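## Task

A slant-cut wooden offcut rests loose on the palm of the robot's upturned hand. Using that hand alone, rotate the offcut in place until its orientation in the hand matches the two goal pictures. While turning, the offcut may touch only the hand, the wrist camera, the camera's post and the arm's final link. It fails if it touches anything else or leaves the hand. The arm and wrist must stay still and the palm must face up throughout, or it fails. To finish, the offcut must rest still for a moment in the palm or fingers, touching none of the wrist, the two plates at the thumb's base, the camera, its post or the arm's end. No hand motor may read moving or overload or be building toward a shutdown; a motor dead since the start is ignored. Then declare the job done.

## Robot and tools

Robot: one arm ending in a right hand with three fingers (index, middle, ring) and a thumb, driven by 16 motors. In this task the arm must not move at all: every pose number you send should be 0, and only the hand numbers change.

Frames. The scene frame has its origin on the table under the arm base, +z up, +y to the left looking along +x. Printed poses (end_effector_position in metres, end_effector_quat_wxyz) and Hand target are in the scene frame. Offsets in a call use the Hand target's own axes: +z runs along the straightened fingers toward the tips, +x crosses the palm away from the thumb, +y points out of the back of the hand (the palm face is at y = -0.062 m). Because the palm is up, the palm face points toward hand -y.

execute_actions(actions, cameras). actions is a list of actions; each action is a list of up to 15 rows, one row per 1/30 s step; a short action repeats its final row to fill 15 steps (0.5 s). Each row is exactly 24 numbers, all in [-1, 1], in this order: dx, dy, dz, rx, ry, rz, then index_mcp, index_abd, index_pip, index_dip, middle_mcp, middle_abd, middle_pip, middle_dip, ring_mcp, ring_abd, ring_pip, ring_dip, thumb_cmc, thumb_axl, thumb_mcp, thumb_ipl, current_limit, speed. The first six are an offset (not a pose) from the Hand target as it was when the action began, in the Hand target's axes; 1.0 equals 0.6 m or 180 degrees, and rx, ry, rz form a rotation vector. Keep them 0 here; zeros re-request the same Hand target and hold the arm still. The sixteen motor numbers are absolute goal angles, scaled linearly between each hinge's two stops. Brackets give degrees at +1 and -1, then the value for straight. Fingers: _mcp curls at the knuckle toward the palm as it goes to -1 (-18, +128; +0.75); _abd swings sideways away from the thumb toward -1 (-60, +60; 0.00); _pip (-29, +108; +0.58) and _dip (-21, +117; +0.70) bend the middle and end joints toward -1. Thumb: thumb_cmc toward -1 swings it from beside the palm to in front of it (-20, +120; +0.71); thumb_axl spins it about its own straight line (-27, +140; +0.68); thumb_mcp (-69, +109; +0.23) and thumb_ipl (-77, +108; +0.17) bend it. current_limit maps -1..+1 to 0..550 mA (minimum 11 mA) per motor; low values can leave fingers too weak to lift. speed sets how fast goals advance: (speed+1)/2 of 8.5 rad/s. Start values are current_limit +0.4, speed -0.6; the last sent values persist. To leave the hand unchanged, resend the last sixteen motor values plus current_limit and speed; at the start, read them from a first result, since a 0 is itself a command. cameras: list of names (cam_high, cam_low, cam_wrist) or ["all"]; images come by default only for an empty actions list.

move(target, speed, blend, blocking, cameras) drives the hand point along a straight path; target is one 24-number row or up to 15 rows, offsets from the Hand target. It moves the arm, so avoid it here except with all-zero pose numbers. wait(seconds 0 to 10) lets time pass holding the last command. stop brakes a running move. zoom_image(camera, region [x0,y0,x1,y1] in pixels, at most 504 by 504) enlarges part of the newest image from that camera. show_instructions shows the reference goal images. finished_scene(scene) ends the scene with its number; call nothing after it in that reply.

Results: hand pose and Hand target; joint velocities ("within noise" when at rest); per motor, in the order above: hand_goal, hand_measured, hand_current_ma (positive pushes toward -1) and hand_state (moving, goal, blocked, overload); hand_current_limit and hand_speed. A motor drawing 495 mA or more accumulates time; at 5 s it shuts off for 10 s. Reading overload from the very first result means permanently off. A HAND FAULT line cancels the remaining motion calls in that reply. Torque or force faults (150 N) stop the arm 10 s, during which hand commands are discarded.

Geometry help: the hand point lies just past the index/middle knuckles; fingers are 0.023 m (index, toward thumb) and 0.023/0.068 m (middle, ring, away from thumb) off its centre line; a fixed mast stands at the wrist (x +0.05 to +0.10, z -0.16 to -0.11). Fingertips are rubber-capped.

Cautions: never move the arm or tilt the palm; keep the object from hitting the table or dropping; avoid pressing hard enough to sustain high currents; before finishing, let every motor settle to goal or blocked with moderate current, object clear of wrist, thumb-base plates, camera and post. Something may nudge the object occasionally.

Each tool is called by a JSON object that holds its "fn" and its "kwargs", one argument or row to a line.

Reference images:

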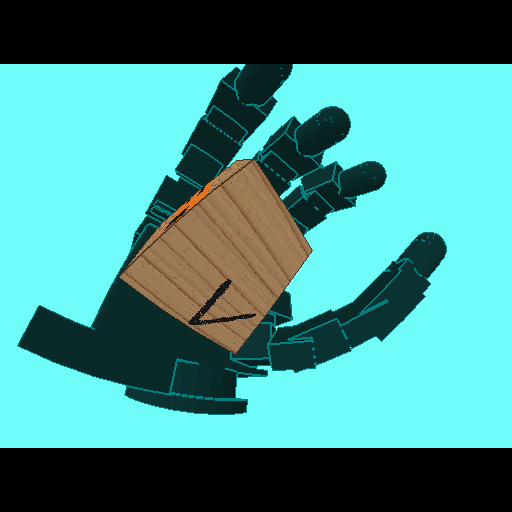

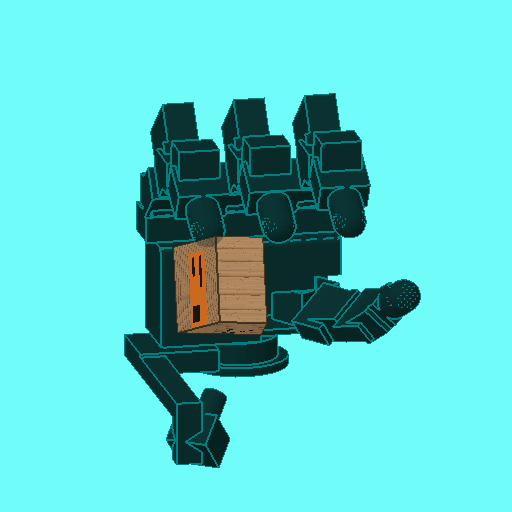

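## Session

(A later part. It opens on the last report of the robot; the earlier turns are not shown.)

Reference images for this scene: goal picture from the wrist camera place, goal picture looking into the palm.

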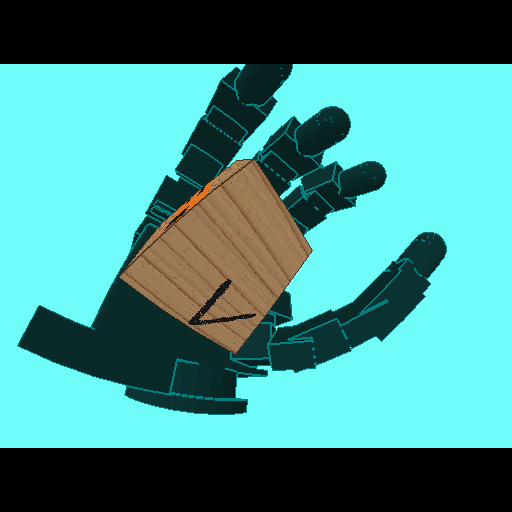

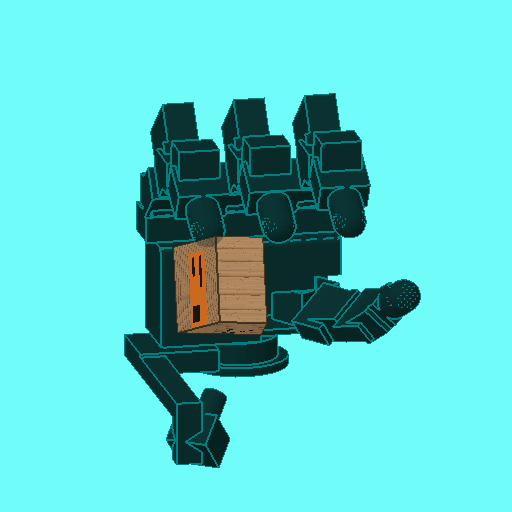

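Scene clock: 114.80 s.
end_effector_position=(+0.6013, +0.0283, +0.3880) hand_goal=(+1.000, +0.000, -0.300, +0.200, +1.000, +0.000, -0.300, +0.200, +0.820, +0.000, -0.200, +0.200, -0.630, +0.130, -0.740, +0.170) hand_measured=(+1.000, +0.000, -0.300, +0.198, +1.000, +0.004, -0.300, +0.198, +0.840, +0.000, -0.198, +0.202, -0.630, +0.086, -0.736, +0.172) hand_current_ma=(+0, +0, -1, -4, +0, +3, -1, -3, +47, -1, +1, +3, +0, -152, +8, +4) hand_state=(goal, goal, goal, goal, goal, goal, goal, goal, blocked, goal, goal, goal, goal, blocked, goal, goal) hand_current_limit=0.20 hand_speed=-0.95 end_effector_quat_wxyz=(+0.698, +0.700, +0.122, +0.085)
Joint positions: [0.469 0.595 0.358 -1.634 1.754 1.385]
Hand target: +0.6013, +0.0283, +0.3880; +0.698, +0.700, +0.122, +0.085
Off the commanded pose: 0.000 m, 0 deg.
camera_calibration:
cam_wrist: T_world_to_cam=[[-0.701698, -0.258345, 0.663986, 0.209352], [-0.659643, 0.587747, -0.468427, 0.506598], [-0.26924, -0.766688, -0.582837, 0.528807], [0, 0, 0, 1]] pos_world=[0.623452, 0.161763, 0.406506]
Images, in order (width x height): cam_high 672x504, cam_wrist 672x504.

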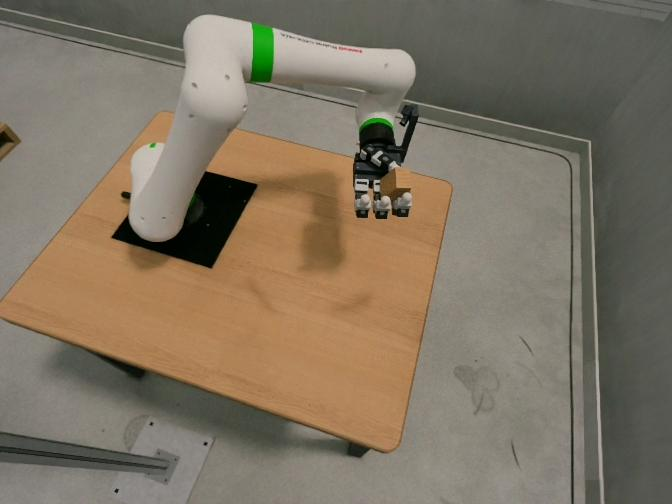

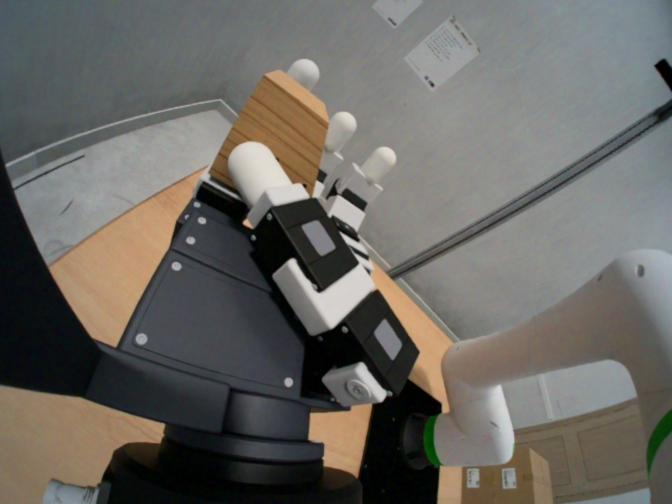

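{"fn": "execute_actions", "kwargs": {
  "actions": [
    [[0,0,0,0,0,0,1,0,-0.3,0.2,1,0,-0.3,0.2,0.82,0,-0.2,0.2,-0.55,0.17,-0.74,0.17,0.2,-0.95]],
    [[0,0,0,0,0,0,1,0,-0.3,0.2,1,0,-0.3,0.2,0.82,0,-0.2,0.2,-0.5,0.17,-0.74,0.17,0.2,-0.95]]
  ],
  "cameras": ["cam_wrist","cam_high"]
}}

{"fn": "zoom_image", "kwargs": {
  "camera": "cam_high",
  "region": [320, 90, 450, 220]
}}

{"fn": "execute_actions", "kwargs": {
  "actions": [
    [[0,0,0,0,0,0,1,0,-0.3,0.2,1,0,-0.3,0.2,0.82,0,-0.2,0.2,-0.4,0.17,-0.74,0.17,0.2,-0.95]],
    [[0,0,0,0,0,0,1,0,-0.3,0.2,1,0,-0.3,0.2,0.82,0,-0.2,0.2,-0.4,0.17,-0.74,0.17,0.2,-0.95]]
  ],
  "cameras": ["cam_wrist","cam_high"]
}}

{"fn": "zoom_image", "kwargs": {
  "camera": "cam_high",
  "region": [320, 90, 450, 220]
}}

Scene clock: 116.70 s.
end_effector_position=(+0.6013, +0.0283, +0.3880) hand_goal=(+1.000, +0.000, -0.300, +0.200, +1.000, +0.000, -0.300, +0.200, +0.820, +0.000, -0.200, +0.200, -0.500, +0.170, -0.740, +0.170) hand_measured=(+1.000, +0.000, -0.300, +0.198, +1.000, +0.004, -0.300, +0.198, +0.844, -0.002, -0.198, +0.202, -0.506, +0.154, -0.738, +0.174) hand_current_ma=(+0, +0, -1, -4, +0, +3, +0, -3, +58, -2, +1, +3, -8, -41, +3, +8) hand_state=(goal, goal, goal, goal, goal, goal, goal, goal, blocked, goal, goal, goal, goal, goal, goal, goal) hand_current_limit=0.20 hand_speed=-0.95 end_effector_quat_wxyz=(+0.698, +0.700, +0.122, +0.085)
Joint positions: [0.469 0.595 0.358 -1.634 1.754 1.385]
Hand target: +0.6013, +0.0283, +0.3880; +0.698, +0.700, +0.122, +0.085
Off the commanded pose: 0.000 m, 0 deg.
camera_calibration:
cam_wrist: T_world_to_cam=[[-0.701698, -0.258345, 0.663986, 0.209352], [-0.659643, 0.587747, -0.468427, 0.506598], [-0.26924, -0.766688, -0.582837, 0.528807], [0, 0, 0, 1]] pos_world=[0.623452, 0.161763, 0.406506]
Images, in order (width x height): cam_high 672x504, cam_wrist 672x504.

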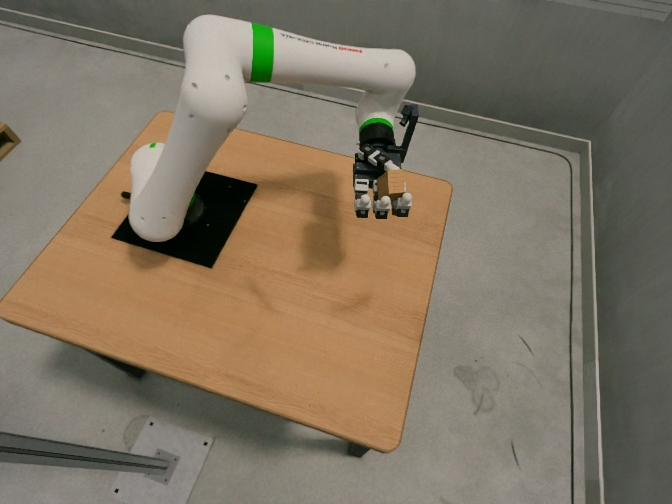

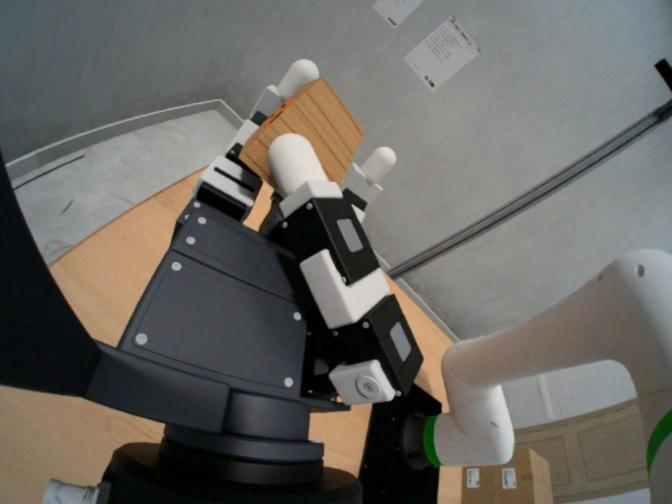

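Scaled by 3.877 from the camera's 672x504 image, which has a finer 960x720 frame.

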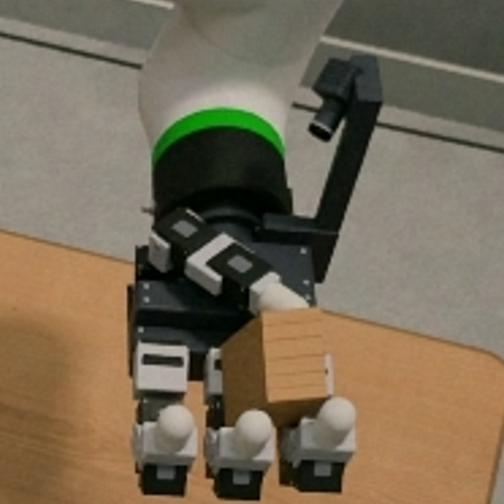

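Scene clock: 117.90 s.
end_effector_position=(+0.6013, +0.0283, +0.3880) hand_goal=(+1.000, +0.000, -0.300, +0.200, +1.000, +0.000, -0.300, +0.200, +0.820, +0.000, -0.200, +0.200, -0.400, +0.170, -0.740, +0.170) hand_measured=(+1.000, +0.000, -0.300, +0.198, +1.000, +0.004, -0.300, +0.198, +0.844, -0.002, -0.198, +0.202, -0.408, +0.166, -0.742, +0.170) hand_current_ma=(+0, +0, -1, -4, +0, +3, +0, -3, +58, -2, +1, +3, -15, -7, -5, +1) hand_state=(goal, goal, goal, goal, goal, goal, goal, goal, blocked, goal, goal, goal, goal, goal, goal, goal) hand_current_limit=0.20 hand_speed=-0.95 end_effector_quat_wxyz=(+0.698, +0.700, +0.122, +0.085)
Joint positions: [0.469 0.595 0.358 -1.634 1.754 1.385]
Hand target: +0.6013, +0.0283, +0.3880; +0.698, +0.700, +0.122, +0.085
Off the commanded pose: 0.000 m, 0 deg.
camera_calibration:
cam_wrist: T_world_to_cam=[[-0.701698, -0.258345, 0.663986, 0.209352], [-0.659643, 0.587747, -0.468427, 0.506598], [-0.26924, -0.766688, -0.582837, 0.528807], [0, 0, 0, 1]] pos_world=[0.623452, 0.161763, 0.406506]
Images, in order (width x height): cam_high 672x504, cam_wrist 672x504.

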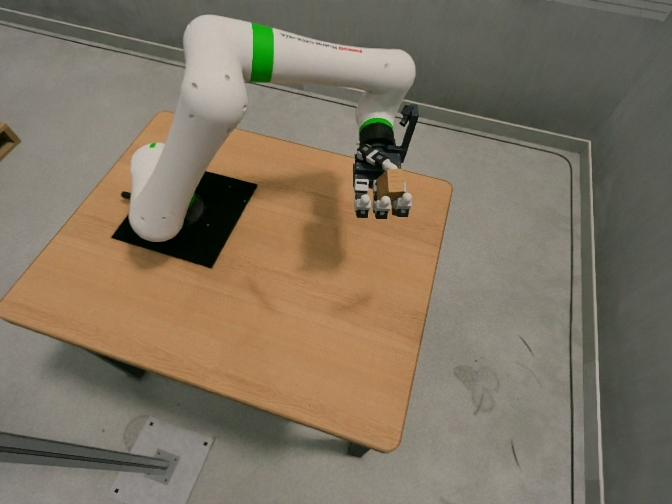

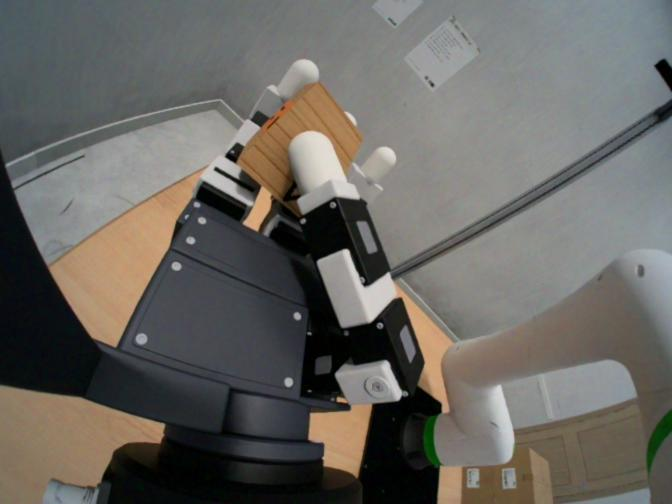

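Scaled by 3.877 from the camera's 672x504 image, which has a finer 960x720 frame.

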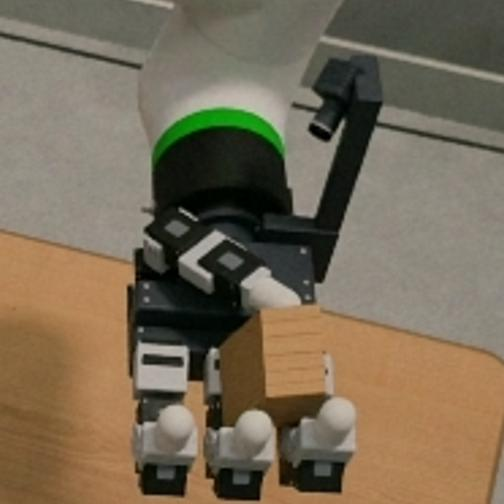

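{"fn": "execute_actions", "kwargs": {
  "actions": [
    [[0,0,0,0,0,0,1,0,-0.3,0.2,1,0,-0.3,0.2,0.82,0,-0.2,0.2,-0.4,0.0,-0.74,0.17,0.2,-0.9]],
    [[0,0,0,0,0,0,1,0,-0.3,0.2,1,0,-0.3,0.2,0.82,0,-0.2,0.2,-0.4,-0.2,-0.74,0.17,0.2,-0.8]]
  ],
  "cameras": ["cam_wrist","cam_high"]
}}

{"fn": "zoom_image", "kwargs": {
  "camera": "cam_wrist",
  "region": [200, 50, 400, 250]
}}

{"fn": "zoom_image", "kwargs": {
  "camera": "cam_high",
  "region": [320, 90, 450, 220]
}}

Scene clock: 119.83 s.
end_effector_position=(+0.6013, +0.0283, +0.3880) hand_goal=(+1.000, +0.000, -0.300, +0.200, +1.000, +0.000, -0.300, +0.200, +0.820, +0.000, -0.200, +0.200, -0.400, -0.200, -0.740, +0.170) hand_measured=(+1.000, +0.000, -0.300, +0.198, +1.000, +0.004, -0.300, +0.198, +0.844, -0.002, -0.198, +0.202, -0.408, -0.198, -0.744, +0.170) hand_current_ma=(+0, +0, -1, -4, +0, +3, +0, -3, +58, -2, +1, +3, -14, +4, -5, +1) hand_state=(goal, goal, goal, goal, goal, goal, goal, goal, blocked, goal, goal, goal, goal, goal, goal, goal) hand_current_limit=0.20 hand_speed=-0.80 end_effector_quat_wxyz=(+0.698, +0.700, +0.122, +0.085)
Joint positions: [0.469 0.595 0.358 -1.634 1.754 1.385]
Hand target: +0.6013, +0.0283, +0.3880; +0.698, +0.700, +0.122, +0.085
Off the commanded pose: 0.000 m, 0 deg.
camera_calibration:
cam_wrist: T_world_to_cam=[[-0.701698, -0.258345, 0.663986, 0.209352], [-0.659643, 0.587747, -0.468427, 0.506598], [-0.26924, -0.766688, -0.582837, 0.528807], [0, 0, 0, 1]] pos_world=[0.623452, 0.161763, 0.406506]
Images, in order (width x height): cam_high 672x504, cam_wrist 672x504.

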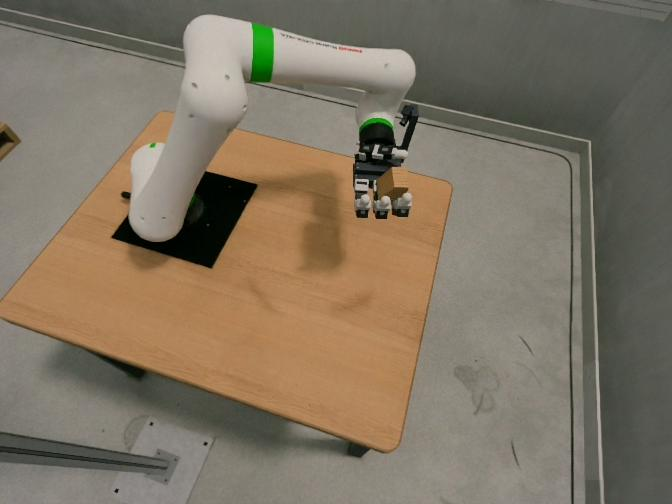

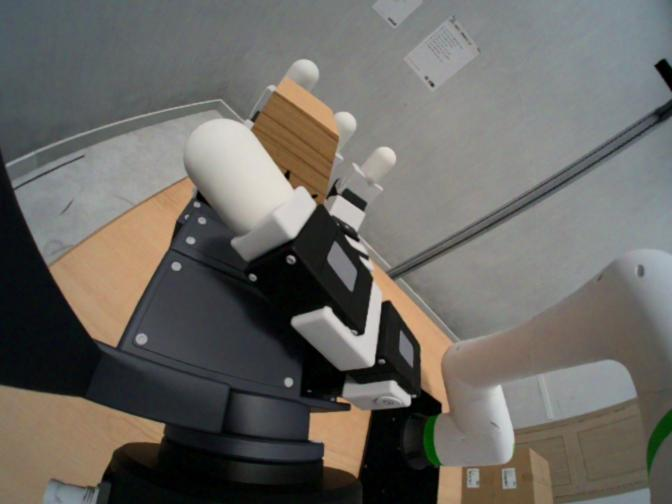

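Scaled by 2.520 from the camera's 672x504 image, which has a finer 960x720 frame.

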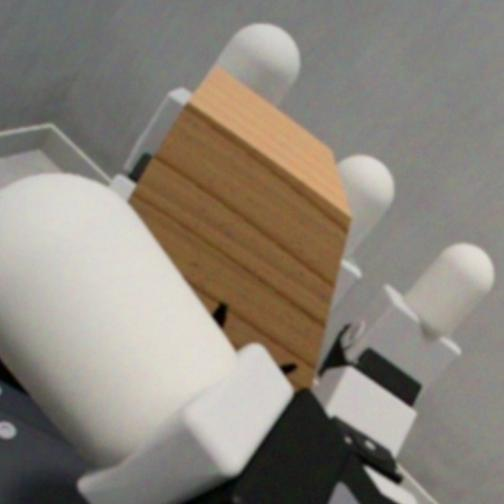

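Scaled by 3.877 from the camera's 672x504 image, which has a finer 960x720 frame.

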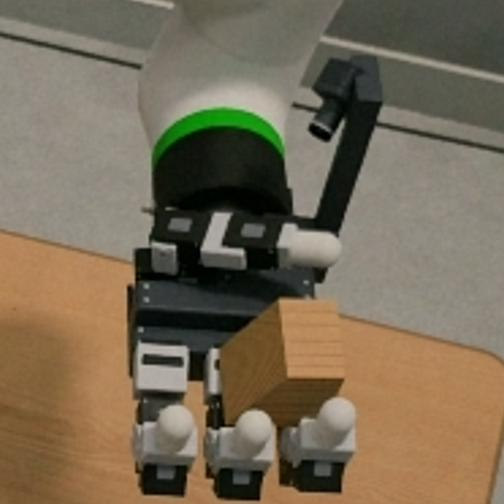

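{"fn": "execute_actions", "kwargs": {
  "actions": [
    [[0,0,0,0,0,0,1,0,-0.3,0.2,1,0,-0.3,0.2,0.82,0,-0.2,0.2,-0.63,-0.2,-0.74,0.17,0.2,-0.9]],
    [[0,0,0,0,0,0,1,0,-0.3,0.2,1,0,-0.3,0.2,0.82,0,-0.2,0.2,-0.63,0.0,-0.74,0.17,0.2,-0.9]],
    [[0,0,0,0,0,0,1,0,-0.3,0.2,1,0,-0.3,0.2,0.82,0,-0.2,0.2,-0.63,0.12,-0.74,0.17,0.2,-0.95]],
    [[0,0,0,0,0,0,1,0,-0.3,0.2,1,0,-0.3,0.2,0.82,0,-0.2,0.2,-0.63,0.14,-0.74,0.17,0.2,-0.95]]
  ],
  "cameras": ["cam_wrist","cam_high"]
}}

{"fn": "zoom_image", "kwargs": {
  "camera": "cam_high",
  "region": [320, 90, 450, 220]
}}

{"fn": "execute_actions", "kwargs": {
  "actions": [
    [[0,0,0,0,0,0,1,0,-0.3,0.2,1,0,-0.3,0.2,0.82,0,-0.2,0.2,-0.58,0.16,-0.74,0.17,0.2,-0.97]],
    [[0,0,0,0,0,0,1,0,-0.3,0.2,1,0,-0.3,0.2,0.82,0,-0.2,0.2,-0.54,0.16,-0.74,0.17,0.2,-0.97]]
  ],
  "cameras": ["cam_wrist","cam_high"]
}}

{"fn": "zoom_image", "kwargs": {
  "camera": "cam_high",
  "region": [320, 90, 450, 220]
}}

Scene clock: 126.53 s.
end_effector_position=(+0.6013, +0.0283, +0.3880) hand_goal=(+1.000, +0.000, -0.300, +0.200, +1.000, +0.000, -0.300, +0.200, +0.820, +0.000, -0.200, +0.200, -0.630, +0.140, -0.740, +0.170) hand_measured=(+1.000, +0.000, -0.300, +0.198, +1.000, +0.004, -0.300, +0.198, +0.844, -0.002, -0.198, +0.202, -0.628, +0.096, -0.734, +0.174) hand_current_ma=(+0, +0, -1, -4, +0, +3, +0, -3, +58, -2, +2, +3, +2, -156, +13, +6) hand_state=(goal, goal, goal, goal, goal, goal, goal, goal, blocked, goal, goal, goal, goal, blocked, goal, goal) hand_current_limit=0.20 hand_speed=-0.95 end_effector_quat_wxyz=(+0.698, +0.700, +0.122, +0.085)
Joint positions: [0.469 0.595 0.358 -1.634 1.754 1.385]
Hand target: +0.6013, +0.0283, +0.3880; +0.698, +0.700, +0.122, +0.085
Off the commanded pose: 0.000 m, 0 deg.
camera_calibration:
cam_wrist: T_world_to_cam=[[-0.701698, -0.258345, 0.663986, 0.209352], [-0.659643, 0.587747, -0.468427, 0.506598], [-0.26924, -0.766688, -0.582837, 0.528807], [0, 0, 0, 1]] pos_world=[0.623452, 0.161763, 0.406506]
Images, in order (width x height): cam_high 672x504, cam_wrist 672x504.

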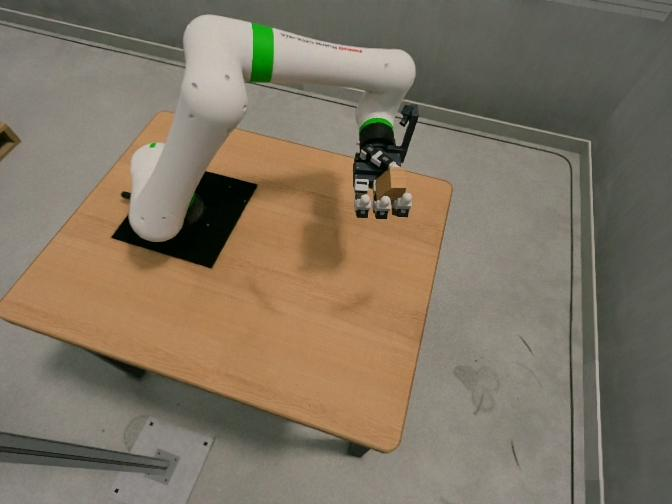

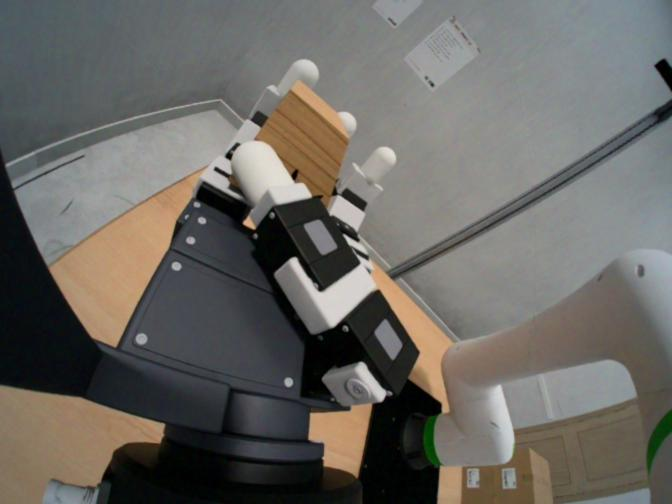

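Scaled by 3.877 from the camera's 672x504 image, which has a finer 960x720 frame.

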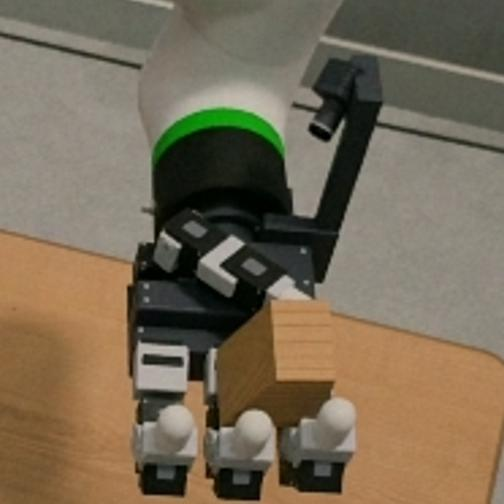

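Scene clock: 127.73 s.
end_effector_position=(+0.6013, +0.0283, +0.3880) hand_goal=(+1.000, +0.000, -0.300, +0.200, +1.000, +0.000, -0.300, +0.200, +0.820, +0.000, -0.200, +0.200, -0.540, +0.160, -0.740, +0.170) hand_measured=(+1.000, +0.000, -0.300, +0.198, +1.000, +0.002, -0.300, +0.198, +0.844, -0.002, -0.198, +0.202, -0.544, +0.140, -0.736, +0.174) hand_current_ma=(+0, +0, -1, -4, +0, +3, +0, -3, +58, -2, +3, +3, -4, -55, +9, +9) hand_state=(goal, goal, goal, goal, goal, goal, goal, goal, blocked, goal, goal, goal, goal, blocked, goal, goal) hand_current_limit=0.20 hand_speed=-0.97 end_effector_quat_wxyz=(+0.698, +0.700, +0.122, +0.085)
Joint positions: [0.469 0.595 0.358 -1.634 1.754 1.385]
Hand target: +0.6013, +0.0283, +0.3880; +0.698, +0.700, +0.122, +0.085
Off the commanded pose: 0.000 m, 0 deg.
camera_calibration:
cam_wrist: T_world_to_cam=[[-0.701698, -0.258345, 0.663986, 0.209352], [-0.659643, 0.587747, -0.468427, 0.506598], [-0.26924, -0.766688, -0.582837, 0.528807], [0, 0, 0, 1]] pos_world=[0.623452, 0.161763, 0.406506]
Images, in order (width x height): cam_high 672x504, cam_wrist 672x504.

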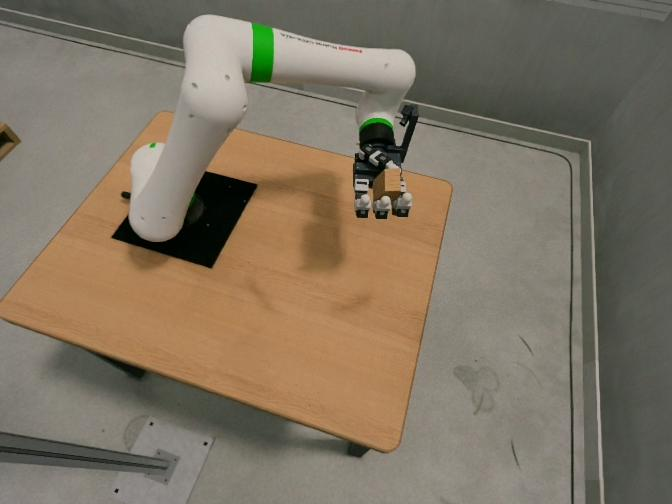

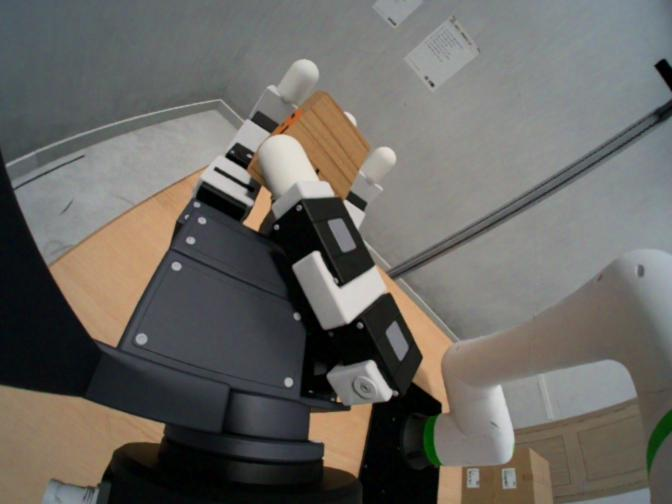

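Scaled by 3.877 from the camera's 672x504 image, which has a finer 960x720 frame.

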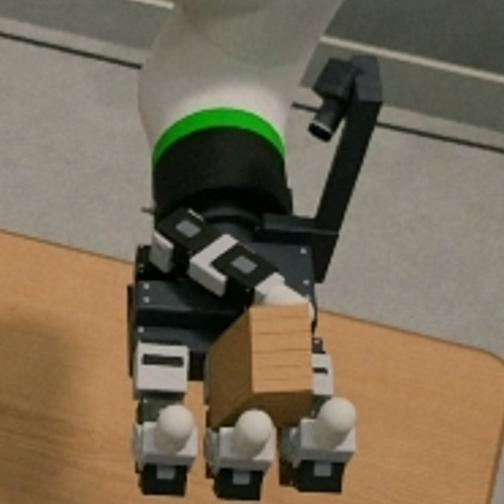

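{"fn": "zoom_image", "kwargs": {
  "camera": "cam_wrist",
  "region": [220, 60, 400, 240]
}}

Scaled by 2.800 from the camera's 672x504 image, which has a finer 960x720 frame.

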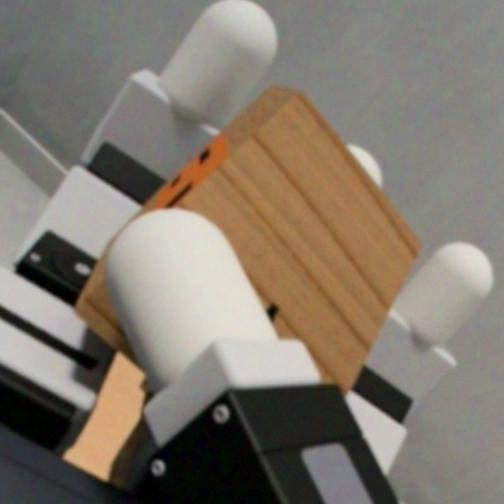

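{"fn": "execute_actions", "kwargs": {
  "actions": [
    [[0,0,0,0,0,0,1,0,-0.3,0.2,1,0,-0.3,0.2,0.82,0,-0.2,0.2,-0.54,0.0,-0.74,0.17,0.2,-0.9]],
    [[0,0,0,0,0,0,1,0,-0.3,0.2,1,0,-0.3,0.0,0.82,0,-0.2,0.0,-0.54,-0.15,-0.74,0.17,0.2,-0.9]],
    [[0,0,0,0,0,0,1,0,0.1,-0.3,1,0,0.1,-0.3,0.9,0,0.1,-0.3,-0.54,-0.15,-0.74,0.17,0.2,-0.9]],
    [[0,0,0,0,0,0,1,0,0.3,-0.46,1,0,0.3,-0.46,0.95,0,0.3,-0.46,-0.54,-0.15,-0.74,0.17,0.2,-0.9]]
  ],
  "cameras": ["cam_wrist","cam_high"]
}}

{"fn": "zoom_image", "kwargs": {
  "camera": "cam_high",
  "region": [320, 90, 450, 220]
}}

{"fn": "execute_actions", "kwargs": {
  "actions": [
    [[0,0,0,0,0,0,1,0,0.57,-0.46,1,0,0.57,-0.46,1,0,0.57,-0.46,-0.54,-0.15,-0.74,0.17,0.2,-0.9]],
    [[0,0,0,0,0,0,1,0,0.57,-0.46,1,0,0.57,-0.46,1,0,0.57,-0.46,-0.54,-0.15,-0.74,0.17,0.2,-0.9]]
  ],
  "cameras": ["cam_wrist","cam_high"]
}}

{"fn": "zoom_image", "kwargs": {
  "camera": "cam_high",
  "region": [320, 90, 450, 220]
}}

Scene clock: 144.67 s.
end_effector_position=(+0.6013, +0.0283, +0.3880) hand_goal=(+1.000, +0.000, +0.300, -0.460, +1.000, +0.000, +0.300, -0.460, +0.950, +0.000, +0.300, -0.460, -0.540, -0.150, -0.740, +0.170) hand_measured=(+1.000, +0.000, +0.300, -0.456, +1.000, +0.002, +0.300, -0.456, +0.960, -0.002, +0.300, -0.458, -0.544, -0.148, -0.742, +0.170) hand_current_ma=(+0, +0, +0, +4, +0, +3, +0, +4, +21, -2, +0, +3, -4, +3, -5, +1) hand_state=(goal, goal, goal, goal, goal, goal, goal, goal, goal, goal, goal, goal, goal, goal, goal, goal) hand_current_limit=0.20 hand_speed=-0.90 end_effector_quat_wxyz=(+0.698, +0.700, +0.122, +0.085)
Joint positions: [0.469 0.595 0.358 -1.634 1.754 1.385]
Hand target: +0.6013, +0.0283, +0.3880; +0.698, +0.700, +0.122, +0.085
Off the commanded pose: 0.000 m, 0 deg.
camera_calibration:
cam_wrist: T_world_to_cam=[[-0.701698, -0.258345, 0.663986, 0.209352], [-0.659643, 0.587747, -0.468427, 0.506598], [-0.26924, -0.766688, -0.582837, 0.528807], [0, 0, 0, 1]] pos_world=[0.623452, 0.161763, 0.406506]
Images, in order (width x height): cam_high 672x504, cam_wrist 672x504.

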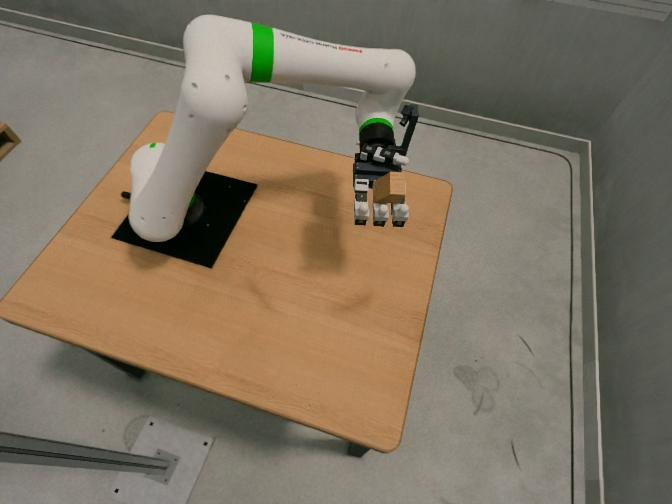

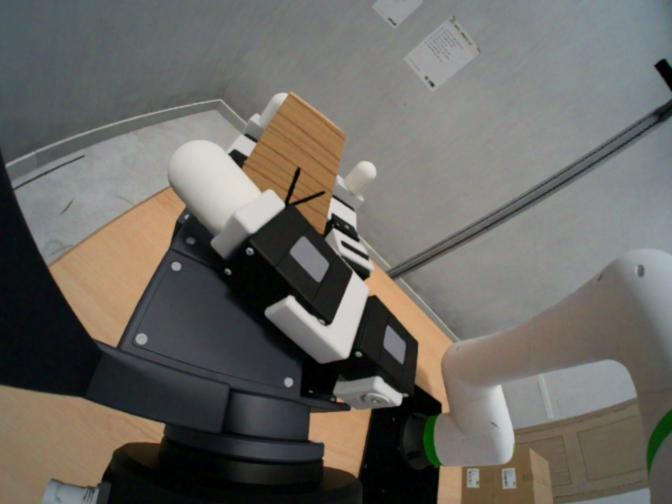

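Scaled by 3.877 from the camera's 672x504 image, which has a finer 960x720 frame.

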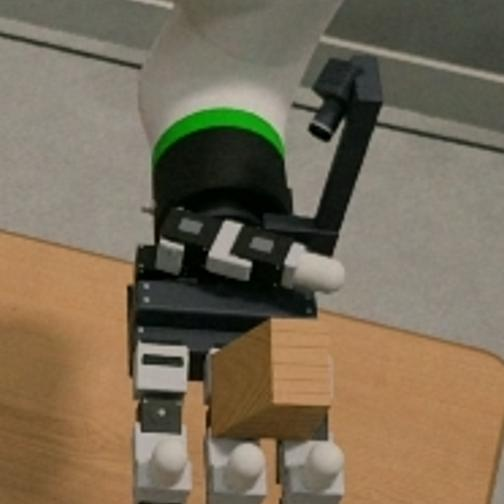

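Scene clock: 145.87 s.
end_effector_position=(+0.6013, +0.0283, +0.3880) hand_goal=(+1.000, +0.000, +0.570, -0.460, +1.000, +0.000, +0.570, -0.460, +1.000, +0.000, +0.570, -0.460, -0.540, -0.150, -0.740, +0.170) hand_measured=(+1.000, +0.000, +0.570, -0.456, +1.000, +0.002, +0.570, -0.456, +1.000, -0.002, +0.570, -0.458, -0.544, -0.148, -0.742, +0.170) hand_current_ma=(+0, +0, +0, +4, +0, +3, +0, +4, +0, -2, +0, +3, -4, +3, -5, +1) hand_state=(goal, goal, goal, goal, goal, goal, goal, goal, goal, goal, goal, goal, goal, goal, goal, goal) hand_current_limit=0.20 hand_speed=-0.90 end_effector_quat_wxyz=(+0.698, +0.700, +0.122, +0.085)
Joint positions: [0.469 0.595 0.358 -1.634 1.754 1.385]
Hand target: +0.6013, +0.0283, +0.3880; +0.698, +0.700, +0.122, +0.085
Off the commanded pose: 0.000 m, 0 deg.
camera_calibration:
cam_wrist: T_world_to_cam=[[-0.701698, -0.258345, 0.663986, 0.209352], [-0.659643, 0.587747, -0.468427, 0.506598], [-0.26924, -0.766688, -0.582837, 0.528807], [0, 0, 0, 1]] pos_world=[0.623452, 0.161763, 0.406506]
Images, in order (width x height): cam_high 672x504, cam_wrist 672x504.

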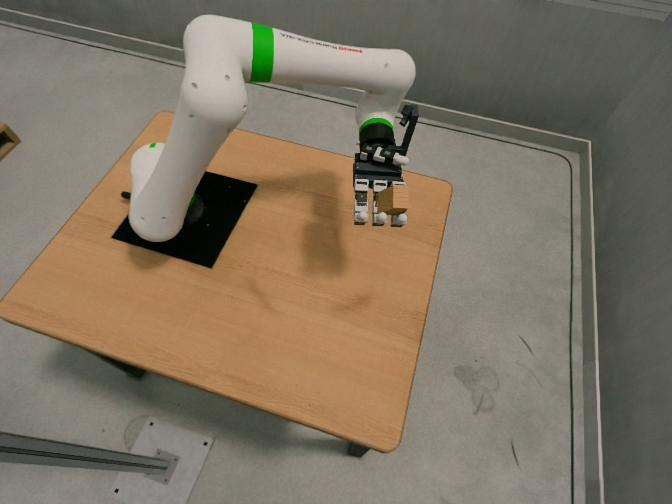

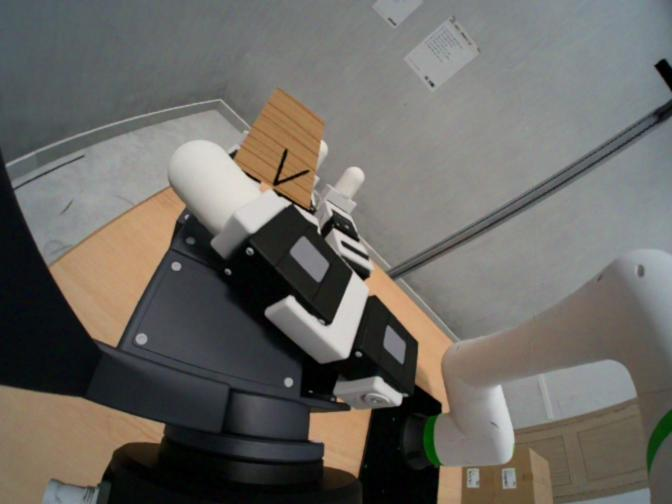

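Scaled by 3.877 from the camera's 672x504 image, which has a finer 960x720 frame.

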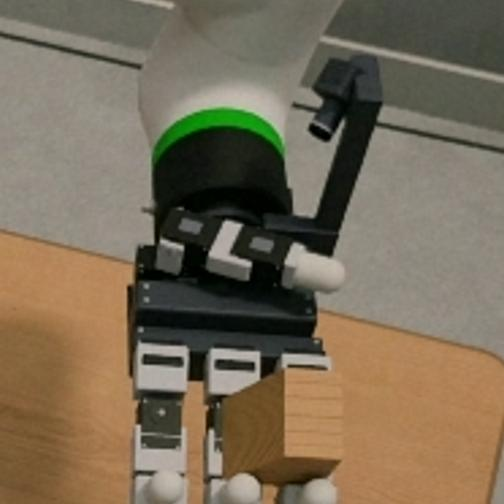

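{"fn": "zoom_image", "kwargs": {
  "camera": "cam_wrist",
  "region": [200, 60, 380, 240]
}}

Scaled by 2.800 from the camera's 672x504 image, which has a finer 960x720 frame.

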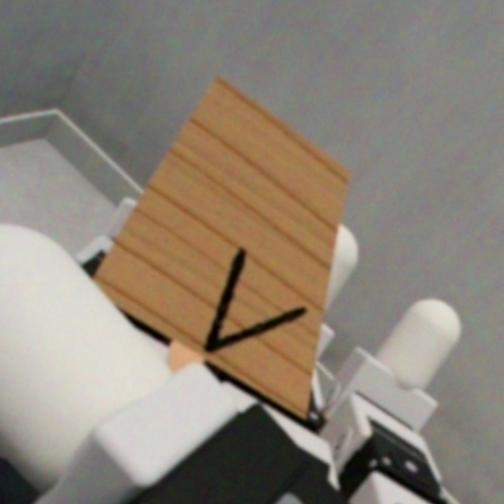

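{"fn": "execute_actions", "kwargs": {
  "actions": [
    [[0,0,0,0,0,0,1,0,0.8,-0.6,1,0,0.8,-0.6,1,0,0.8,-0.5,-0.54,-0.15,-0.74,0.17,0.2,-0.93]],
    [[0,0,0,0,0,0,1,0,1,-0.75,1,0,1,-0.75,0.95,0,1,-0.65,-0.54,-0.15,-0.74,0.17,0.2,-0.93]],
    [[0,0,0,0,0,0,1,0,1,-0.75,1,0,1,-0.75,0.9,0,1,-0.65,-0.54,-0.15,-0.74,0.17,0.2,-0.93]]
  ],
  "cameras": ["cam_wrist","cam_high"]
}}

{"fn": "zoom_image", "kwargs": {
  "camera": "cam_high",
  "region": [320, 100, 450, 230]
}}

{"fn": "zoom_image", "kwargs": {
  "camera": "cam_wrist",
  "region": [200, 60, 380, 240]
}}

{"fn": "execute_actions", "kwargs": {
  "actions": [
    [[0,0,0,0,0,0,1,0,1,-0.75,1,0,1,-0.75,0.83,0,1,-0.65,-0.54,-0.15,-0.74,0.17,0.2,-0.93]],
    [[0,0,0,0,0,0,1,0,1,-0.75,1,0,1,-0.75,0.8,0,1,-0.65,-0.54,-0.15,-0.74,0.17,0.2,-0.93]]
  ],
  "cameras": ["cam_wrist","cam_high"]
}}

{"fn": "zoom_image", "kwargs": {
  "camera": "cam_high",
  "region": [320, 100, 450, 230]
}}

{"fn": "zoom_image", "kwargs": {
  "camera": "cam_wrist",
  "region": [200, 60, 380, 240]
}}

Scene clock: 154.27 s.
end_effector_position=(+0.6013, +0.0283, +0.3880) hand_goal=(+1.000, +0.000, +1.000, -0.750, +1.000, +0.000, +1.000, -0.750, +0.900, +0.000, +1.000, -0.650, -0.540, -0.150, -0.740, +0.170) hand_measured=(+1.000, +0.000, +0.998, -0.746, +1.000, +0.002, +1.000, -0.746, +0.936, -0.002, +1.000, -0.646, -0.544, -0.148, -0.742, +0.170) hand_current_ma=(+0, +0, -1, +4, +0, +3, -1, +7, +99, -2, +0, +5, -4, +3, -5, +1) hand_state=(goal, goal, goal, goal, goal, goal, goal, goal, blocked, goal, goal, goal, goal, goal, goal, goal) hand_current_limit=0.20 hand_speed=-0.93 end_effector_quat_wxyz=(+0.698, +0.700, +0.122, +0.085)
Joint positions: [0.469 0.595 0.358 -1.634 1.754 1.385]
Hand target: +0.6013, +0.0283, +0.3880; +0.698, +0.700, +0.122, +0.085
Off the commanded pose: 0.000 m, 0 deg.
camera_calibration:
cam_wrist: T_world_to_cam=[[-0.701698, -0.258345, 0.663986, 0.209352], [-0.659643, 0.587747, -0.468427, 0.506598], [-0.26924, -0.766688, -0.582837, 0.528807], [0, 0, 0, 1]] pos_world=[0.623452, 0.161763, 0.406506]
Images, in order (width x height): cam_high 672x504, cam_wrist 672x504.

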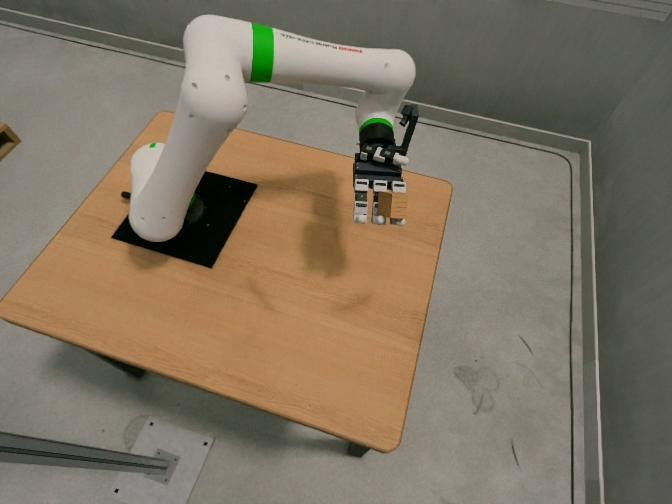

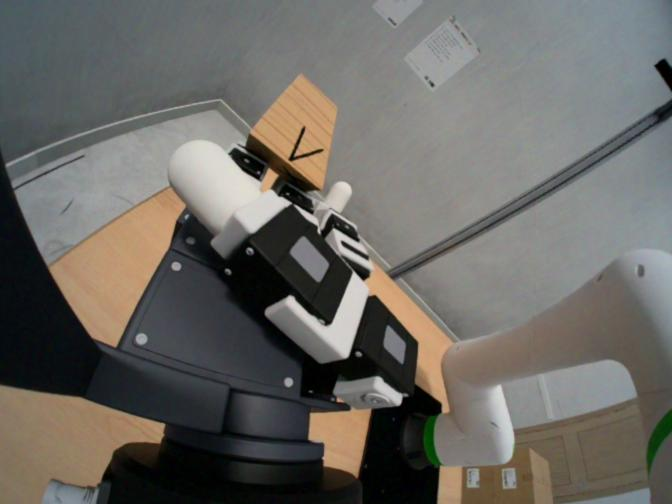

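Scaled by 3.877 from the camera's 672x504 image, which has a finer 960x720 frame.

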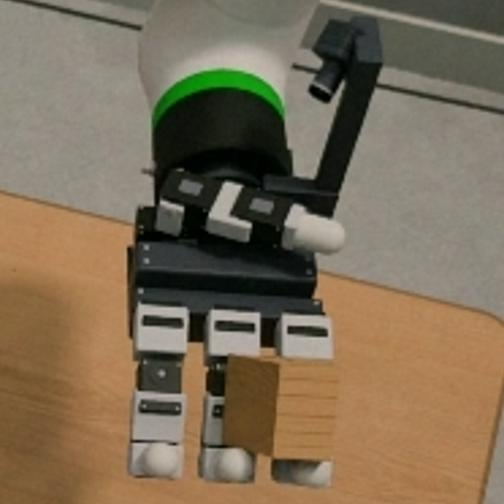

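Scaled by 2.800 from the camera's 672x504 image, which has a finer 960x720 frame.

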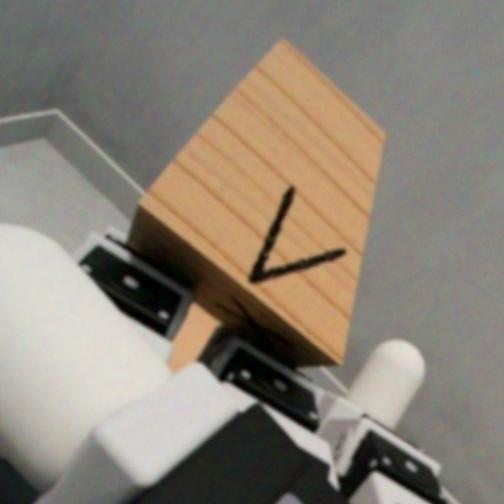

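Scene clock: 155.47 s.
end_effector_position=(+0.6013, +0.0283, +0.3880) hand_goal=(+1.000, +0.000, +1.000, -0.750, +1.000, +0.000, +1.000, -0.750, +0.800, +0.000, +1.000, -0.650, -0.540, -0.150, -0.740, +0.170) hand_measured=(+1.000, +0.000, +0.998, -0.746, +1.000, +0.002, +1.000, -0.746, +0.838, -0.002, +1.000, -0.646, -0.544, -0.148, -0.742, +0.170) hand_current_ma=(+0, +0, -1, +4, +0, +2, +0, +7, +104, -2, +0, +5, -4, +3, -5, +1) hand_state=(goal, goal, goal, goal, goal, goal, goal, goal, blocked, goal, goal, goal, goal, goal, goal, goal) hand_current_limit=0.20 hand_speed=-0.93 end_effector_quat_wxyz=(+0.698, +0.700, +0.122, +0.085)
Joint positions: [0.469 0.595 0.358 -1.634 1.754 1.385]
Hand target: +0.6013, +0.0283, +0.3880; +0.698, +0.700, +0.122, +0.085
Off the commanded pose: 0.000 m, 0 deg.
camera_calibration:
cam_wrist: T_world_to_cam=[[-0.701698, -0.258345, 0.663986, 0.209352], [-0.659643, 0.587747, -0.468427, 0.506598], [-0.26924, -0.766688, -0.582837, 0.528807], [0, 0, 0, 1]] pos_world=[0.623452, 0.161763, 0.406506]
Images, in order (width x height): cam_high 672x504, cam_wrist 672x504.

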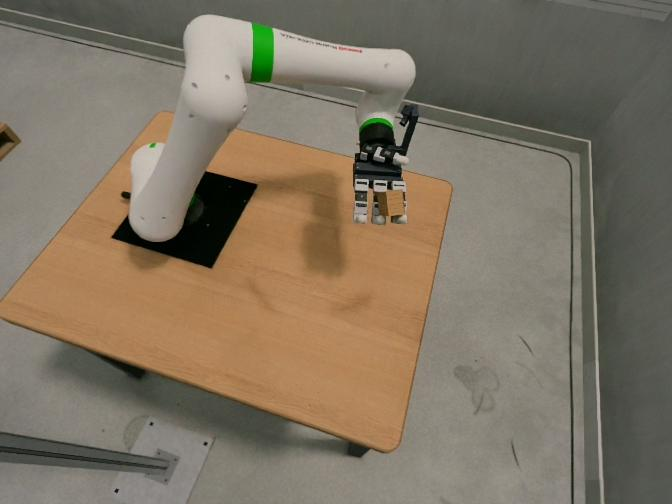

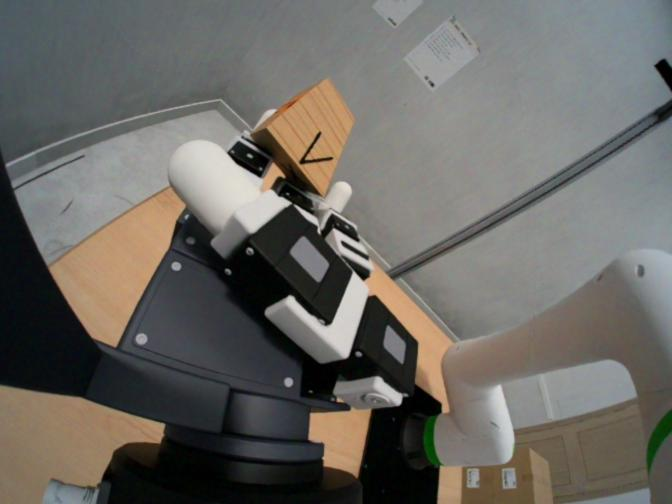

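Scaled by 3.877 from the camera's 672x504 image, which has a finer 960x720 frame.

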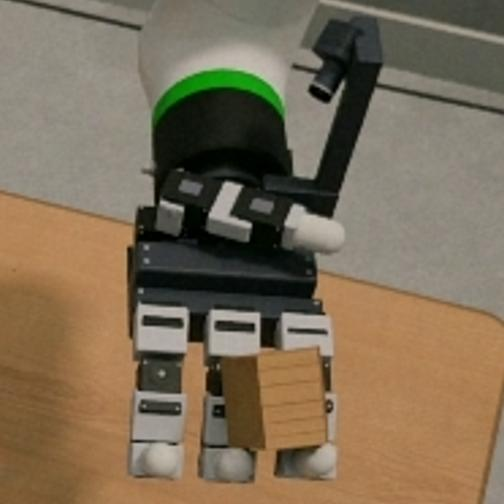

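Scaled by 2.800 from the camera's 672x504 image, which has a finer 960x720 frame.

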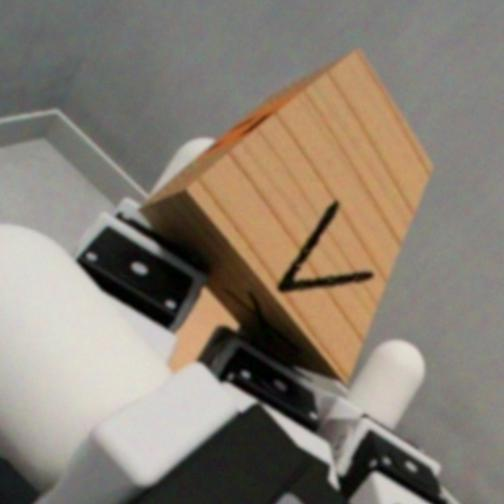

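{"fn": "execute_actions", "kwargs": {
  "actions": [
    [[0,0,0,0,0,0,1,0,0.85,-0.68,1,0,0.85,-0.68,0.8,0,0.85,-0.55,-0.54,-0.15,-0.74,0.17,0.2,-0.93]],
    [[0,0,0,0,0,0,1,0,0.85,-0.68,1,0,0.85,-0.68,0.8,0,0.85,-0.55,-0.54,-0.15,-0.74,0.17,0.2,-0.93]],
    [[0,0,0,0,0,0,1,0,0.85,-0.68,1,0,0.85,-0.68,0.8,0,0.85,-0.55,-0.54,-0.15,-0.74,0.17,0.2,-0.93]]
  ],
  "cameras": ["cam_wrist","cam_high"]
}}

{"fn": "zoom_image", "kwargs": {
  "camera": "cam_wrist",
  "region": [200, 60, 380, 240]
}}

Scene clock: 160.53 s.
end_effector_position=(+0.6013, +0.0283, +0.3880) hand_goal=(+1.000, +0.000, +0.850, -0.680, +1.000, +0.000, +0.850, -0.680, +0.800, +0.000, +0.850, -0.550, -0.540, -0.150, -0.740, +0.170) hand_measured=(+1.000, +0.000, +0.856, -0.682, +1.000, +0.002, +0.856, -0.682, +0.836, -0.002, +0.860, -0.552, -0.544, -0.148, -0.742, +0.170) hand_current_ma=(+0, +0, +8, -3, +0, +2, +10, -2, +95, -2, +16, -2, -4, +3, -5, +1) hand_state=(goal, goal, goal, goal, goal, goal, goal, goal, blocked, goal, goal, goal, goal, goal, goal, goal) hand_current_limit=0.20 hand_speed=-0.93 end_effector_quat_wxyz=(+0.698, +0.700, +0.122, +0.085)
Joint positions: [0.469 0.595 0.358 -1.634 1.754 1.385]
Hand target: +0.6013, +0.0283, +0.3880; +0.698, +0.700, +0.122, +0.085
Off the commanded pose: 0.000 m, 0 deg.
camera_calibration:
cam_wrist: T_world_to_cam=[[-0.701698, -0.258345, 0.663986, 0.209352], [-0.659643, 0.587747, -0.468427, 0.506598], [-0.26924, -0.766688, -0.582837, 0.528807], [0, 0, 0, 1]] pos_world=[0.623452, 0.161763, 0.406506]
Images, in order (width x height): cam_high 672x504, cam_wrist 672x504.

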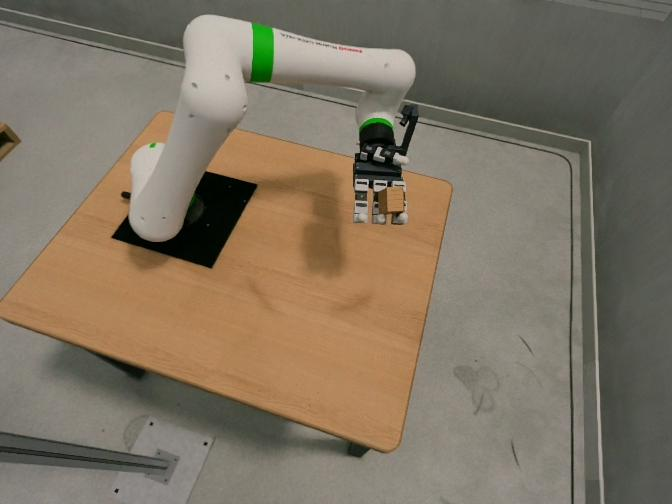

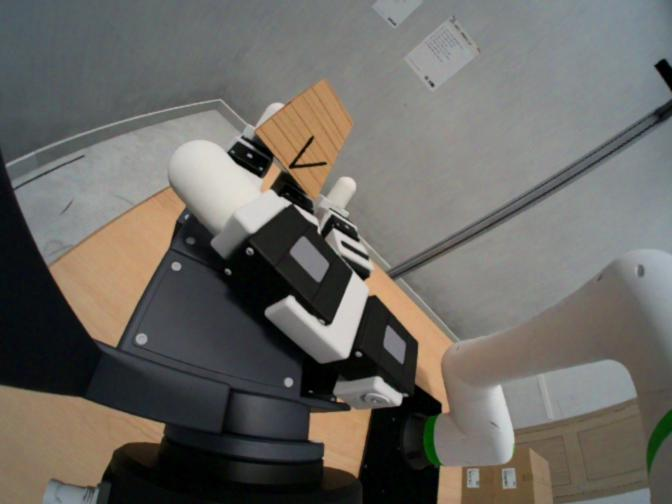

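Scaled by 2.800 from the camera's 672x504 image, which has a finer 960x720 frame.

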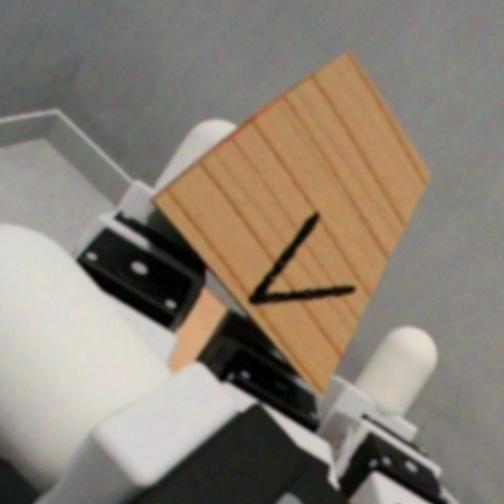

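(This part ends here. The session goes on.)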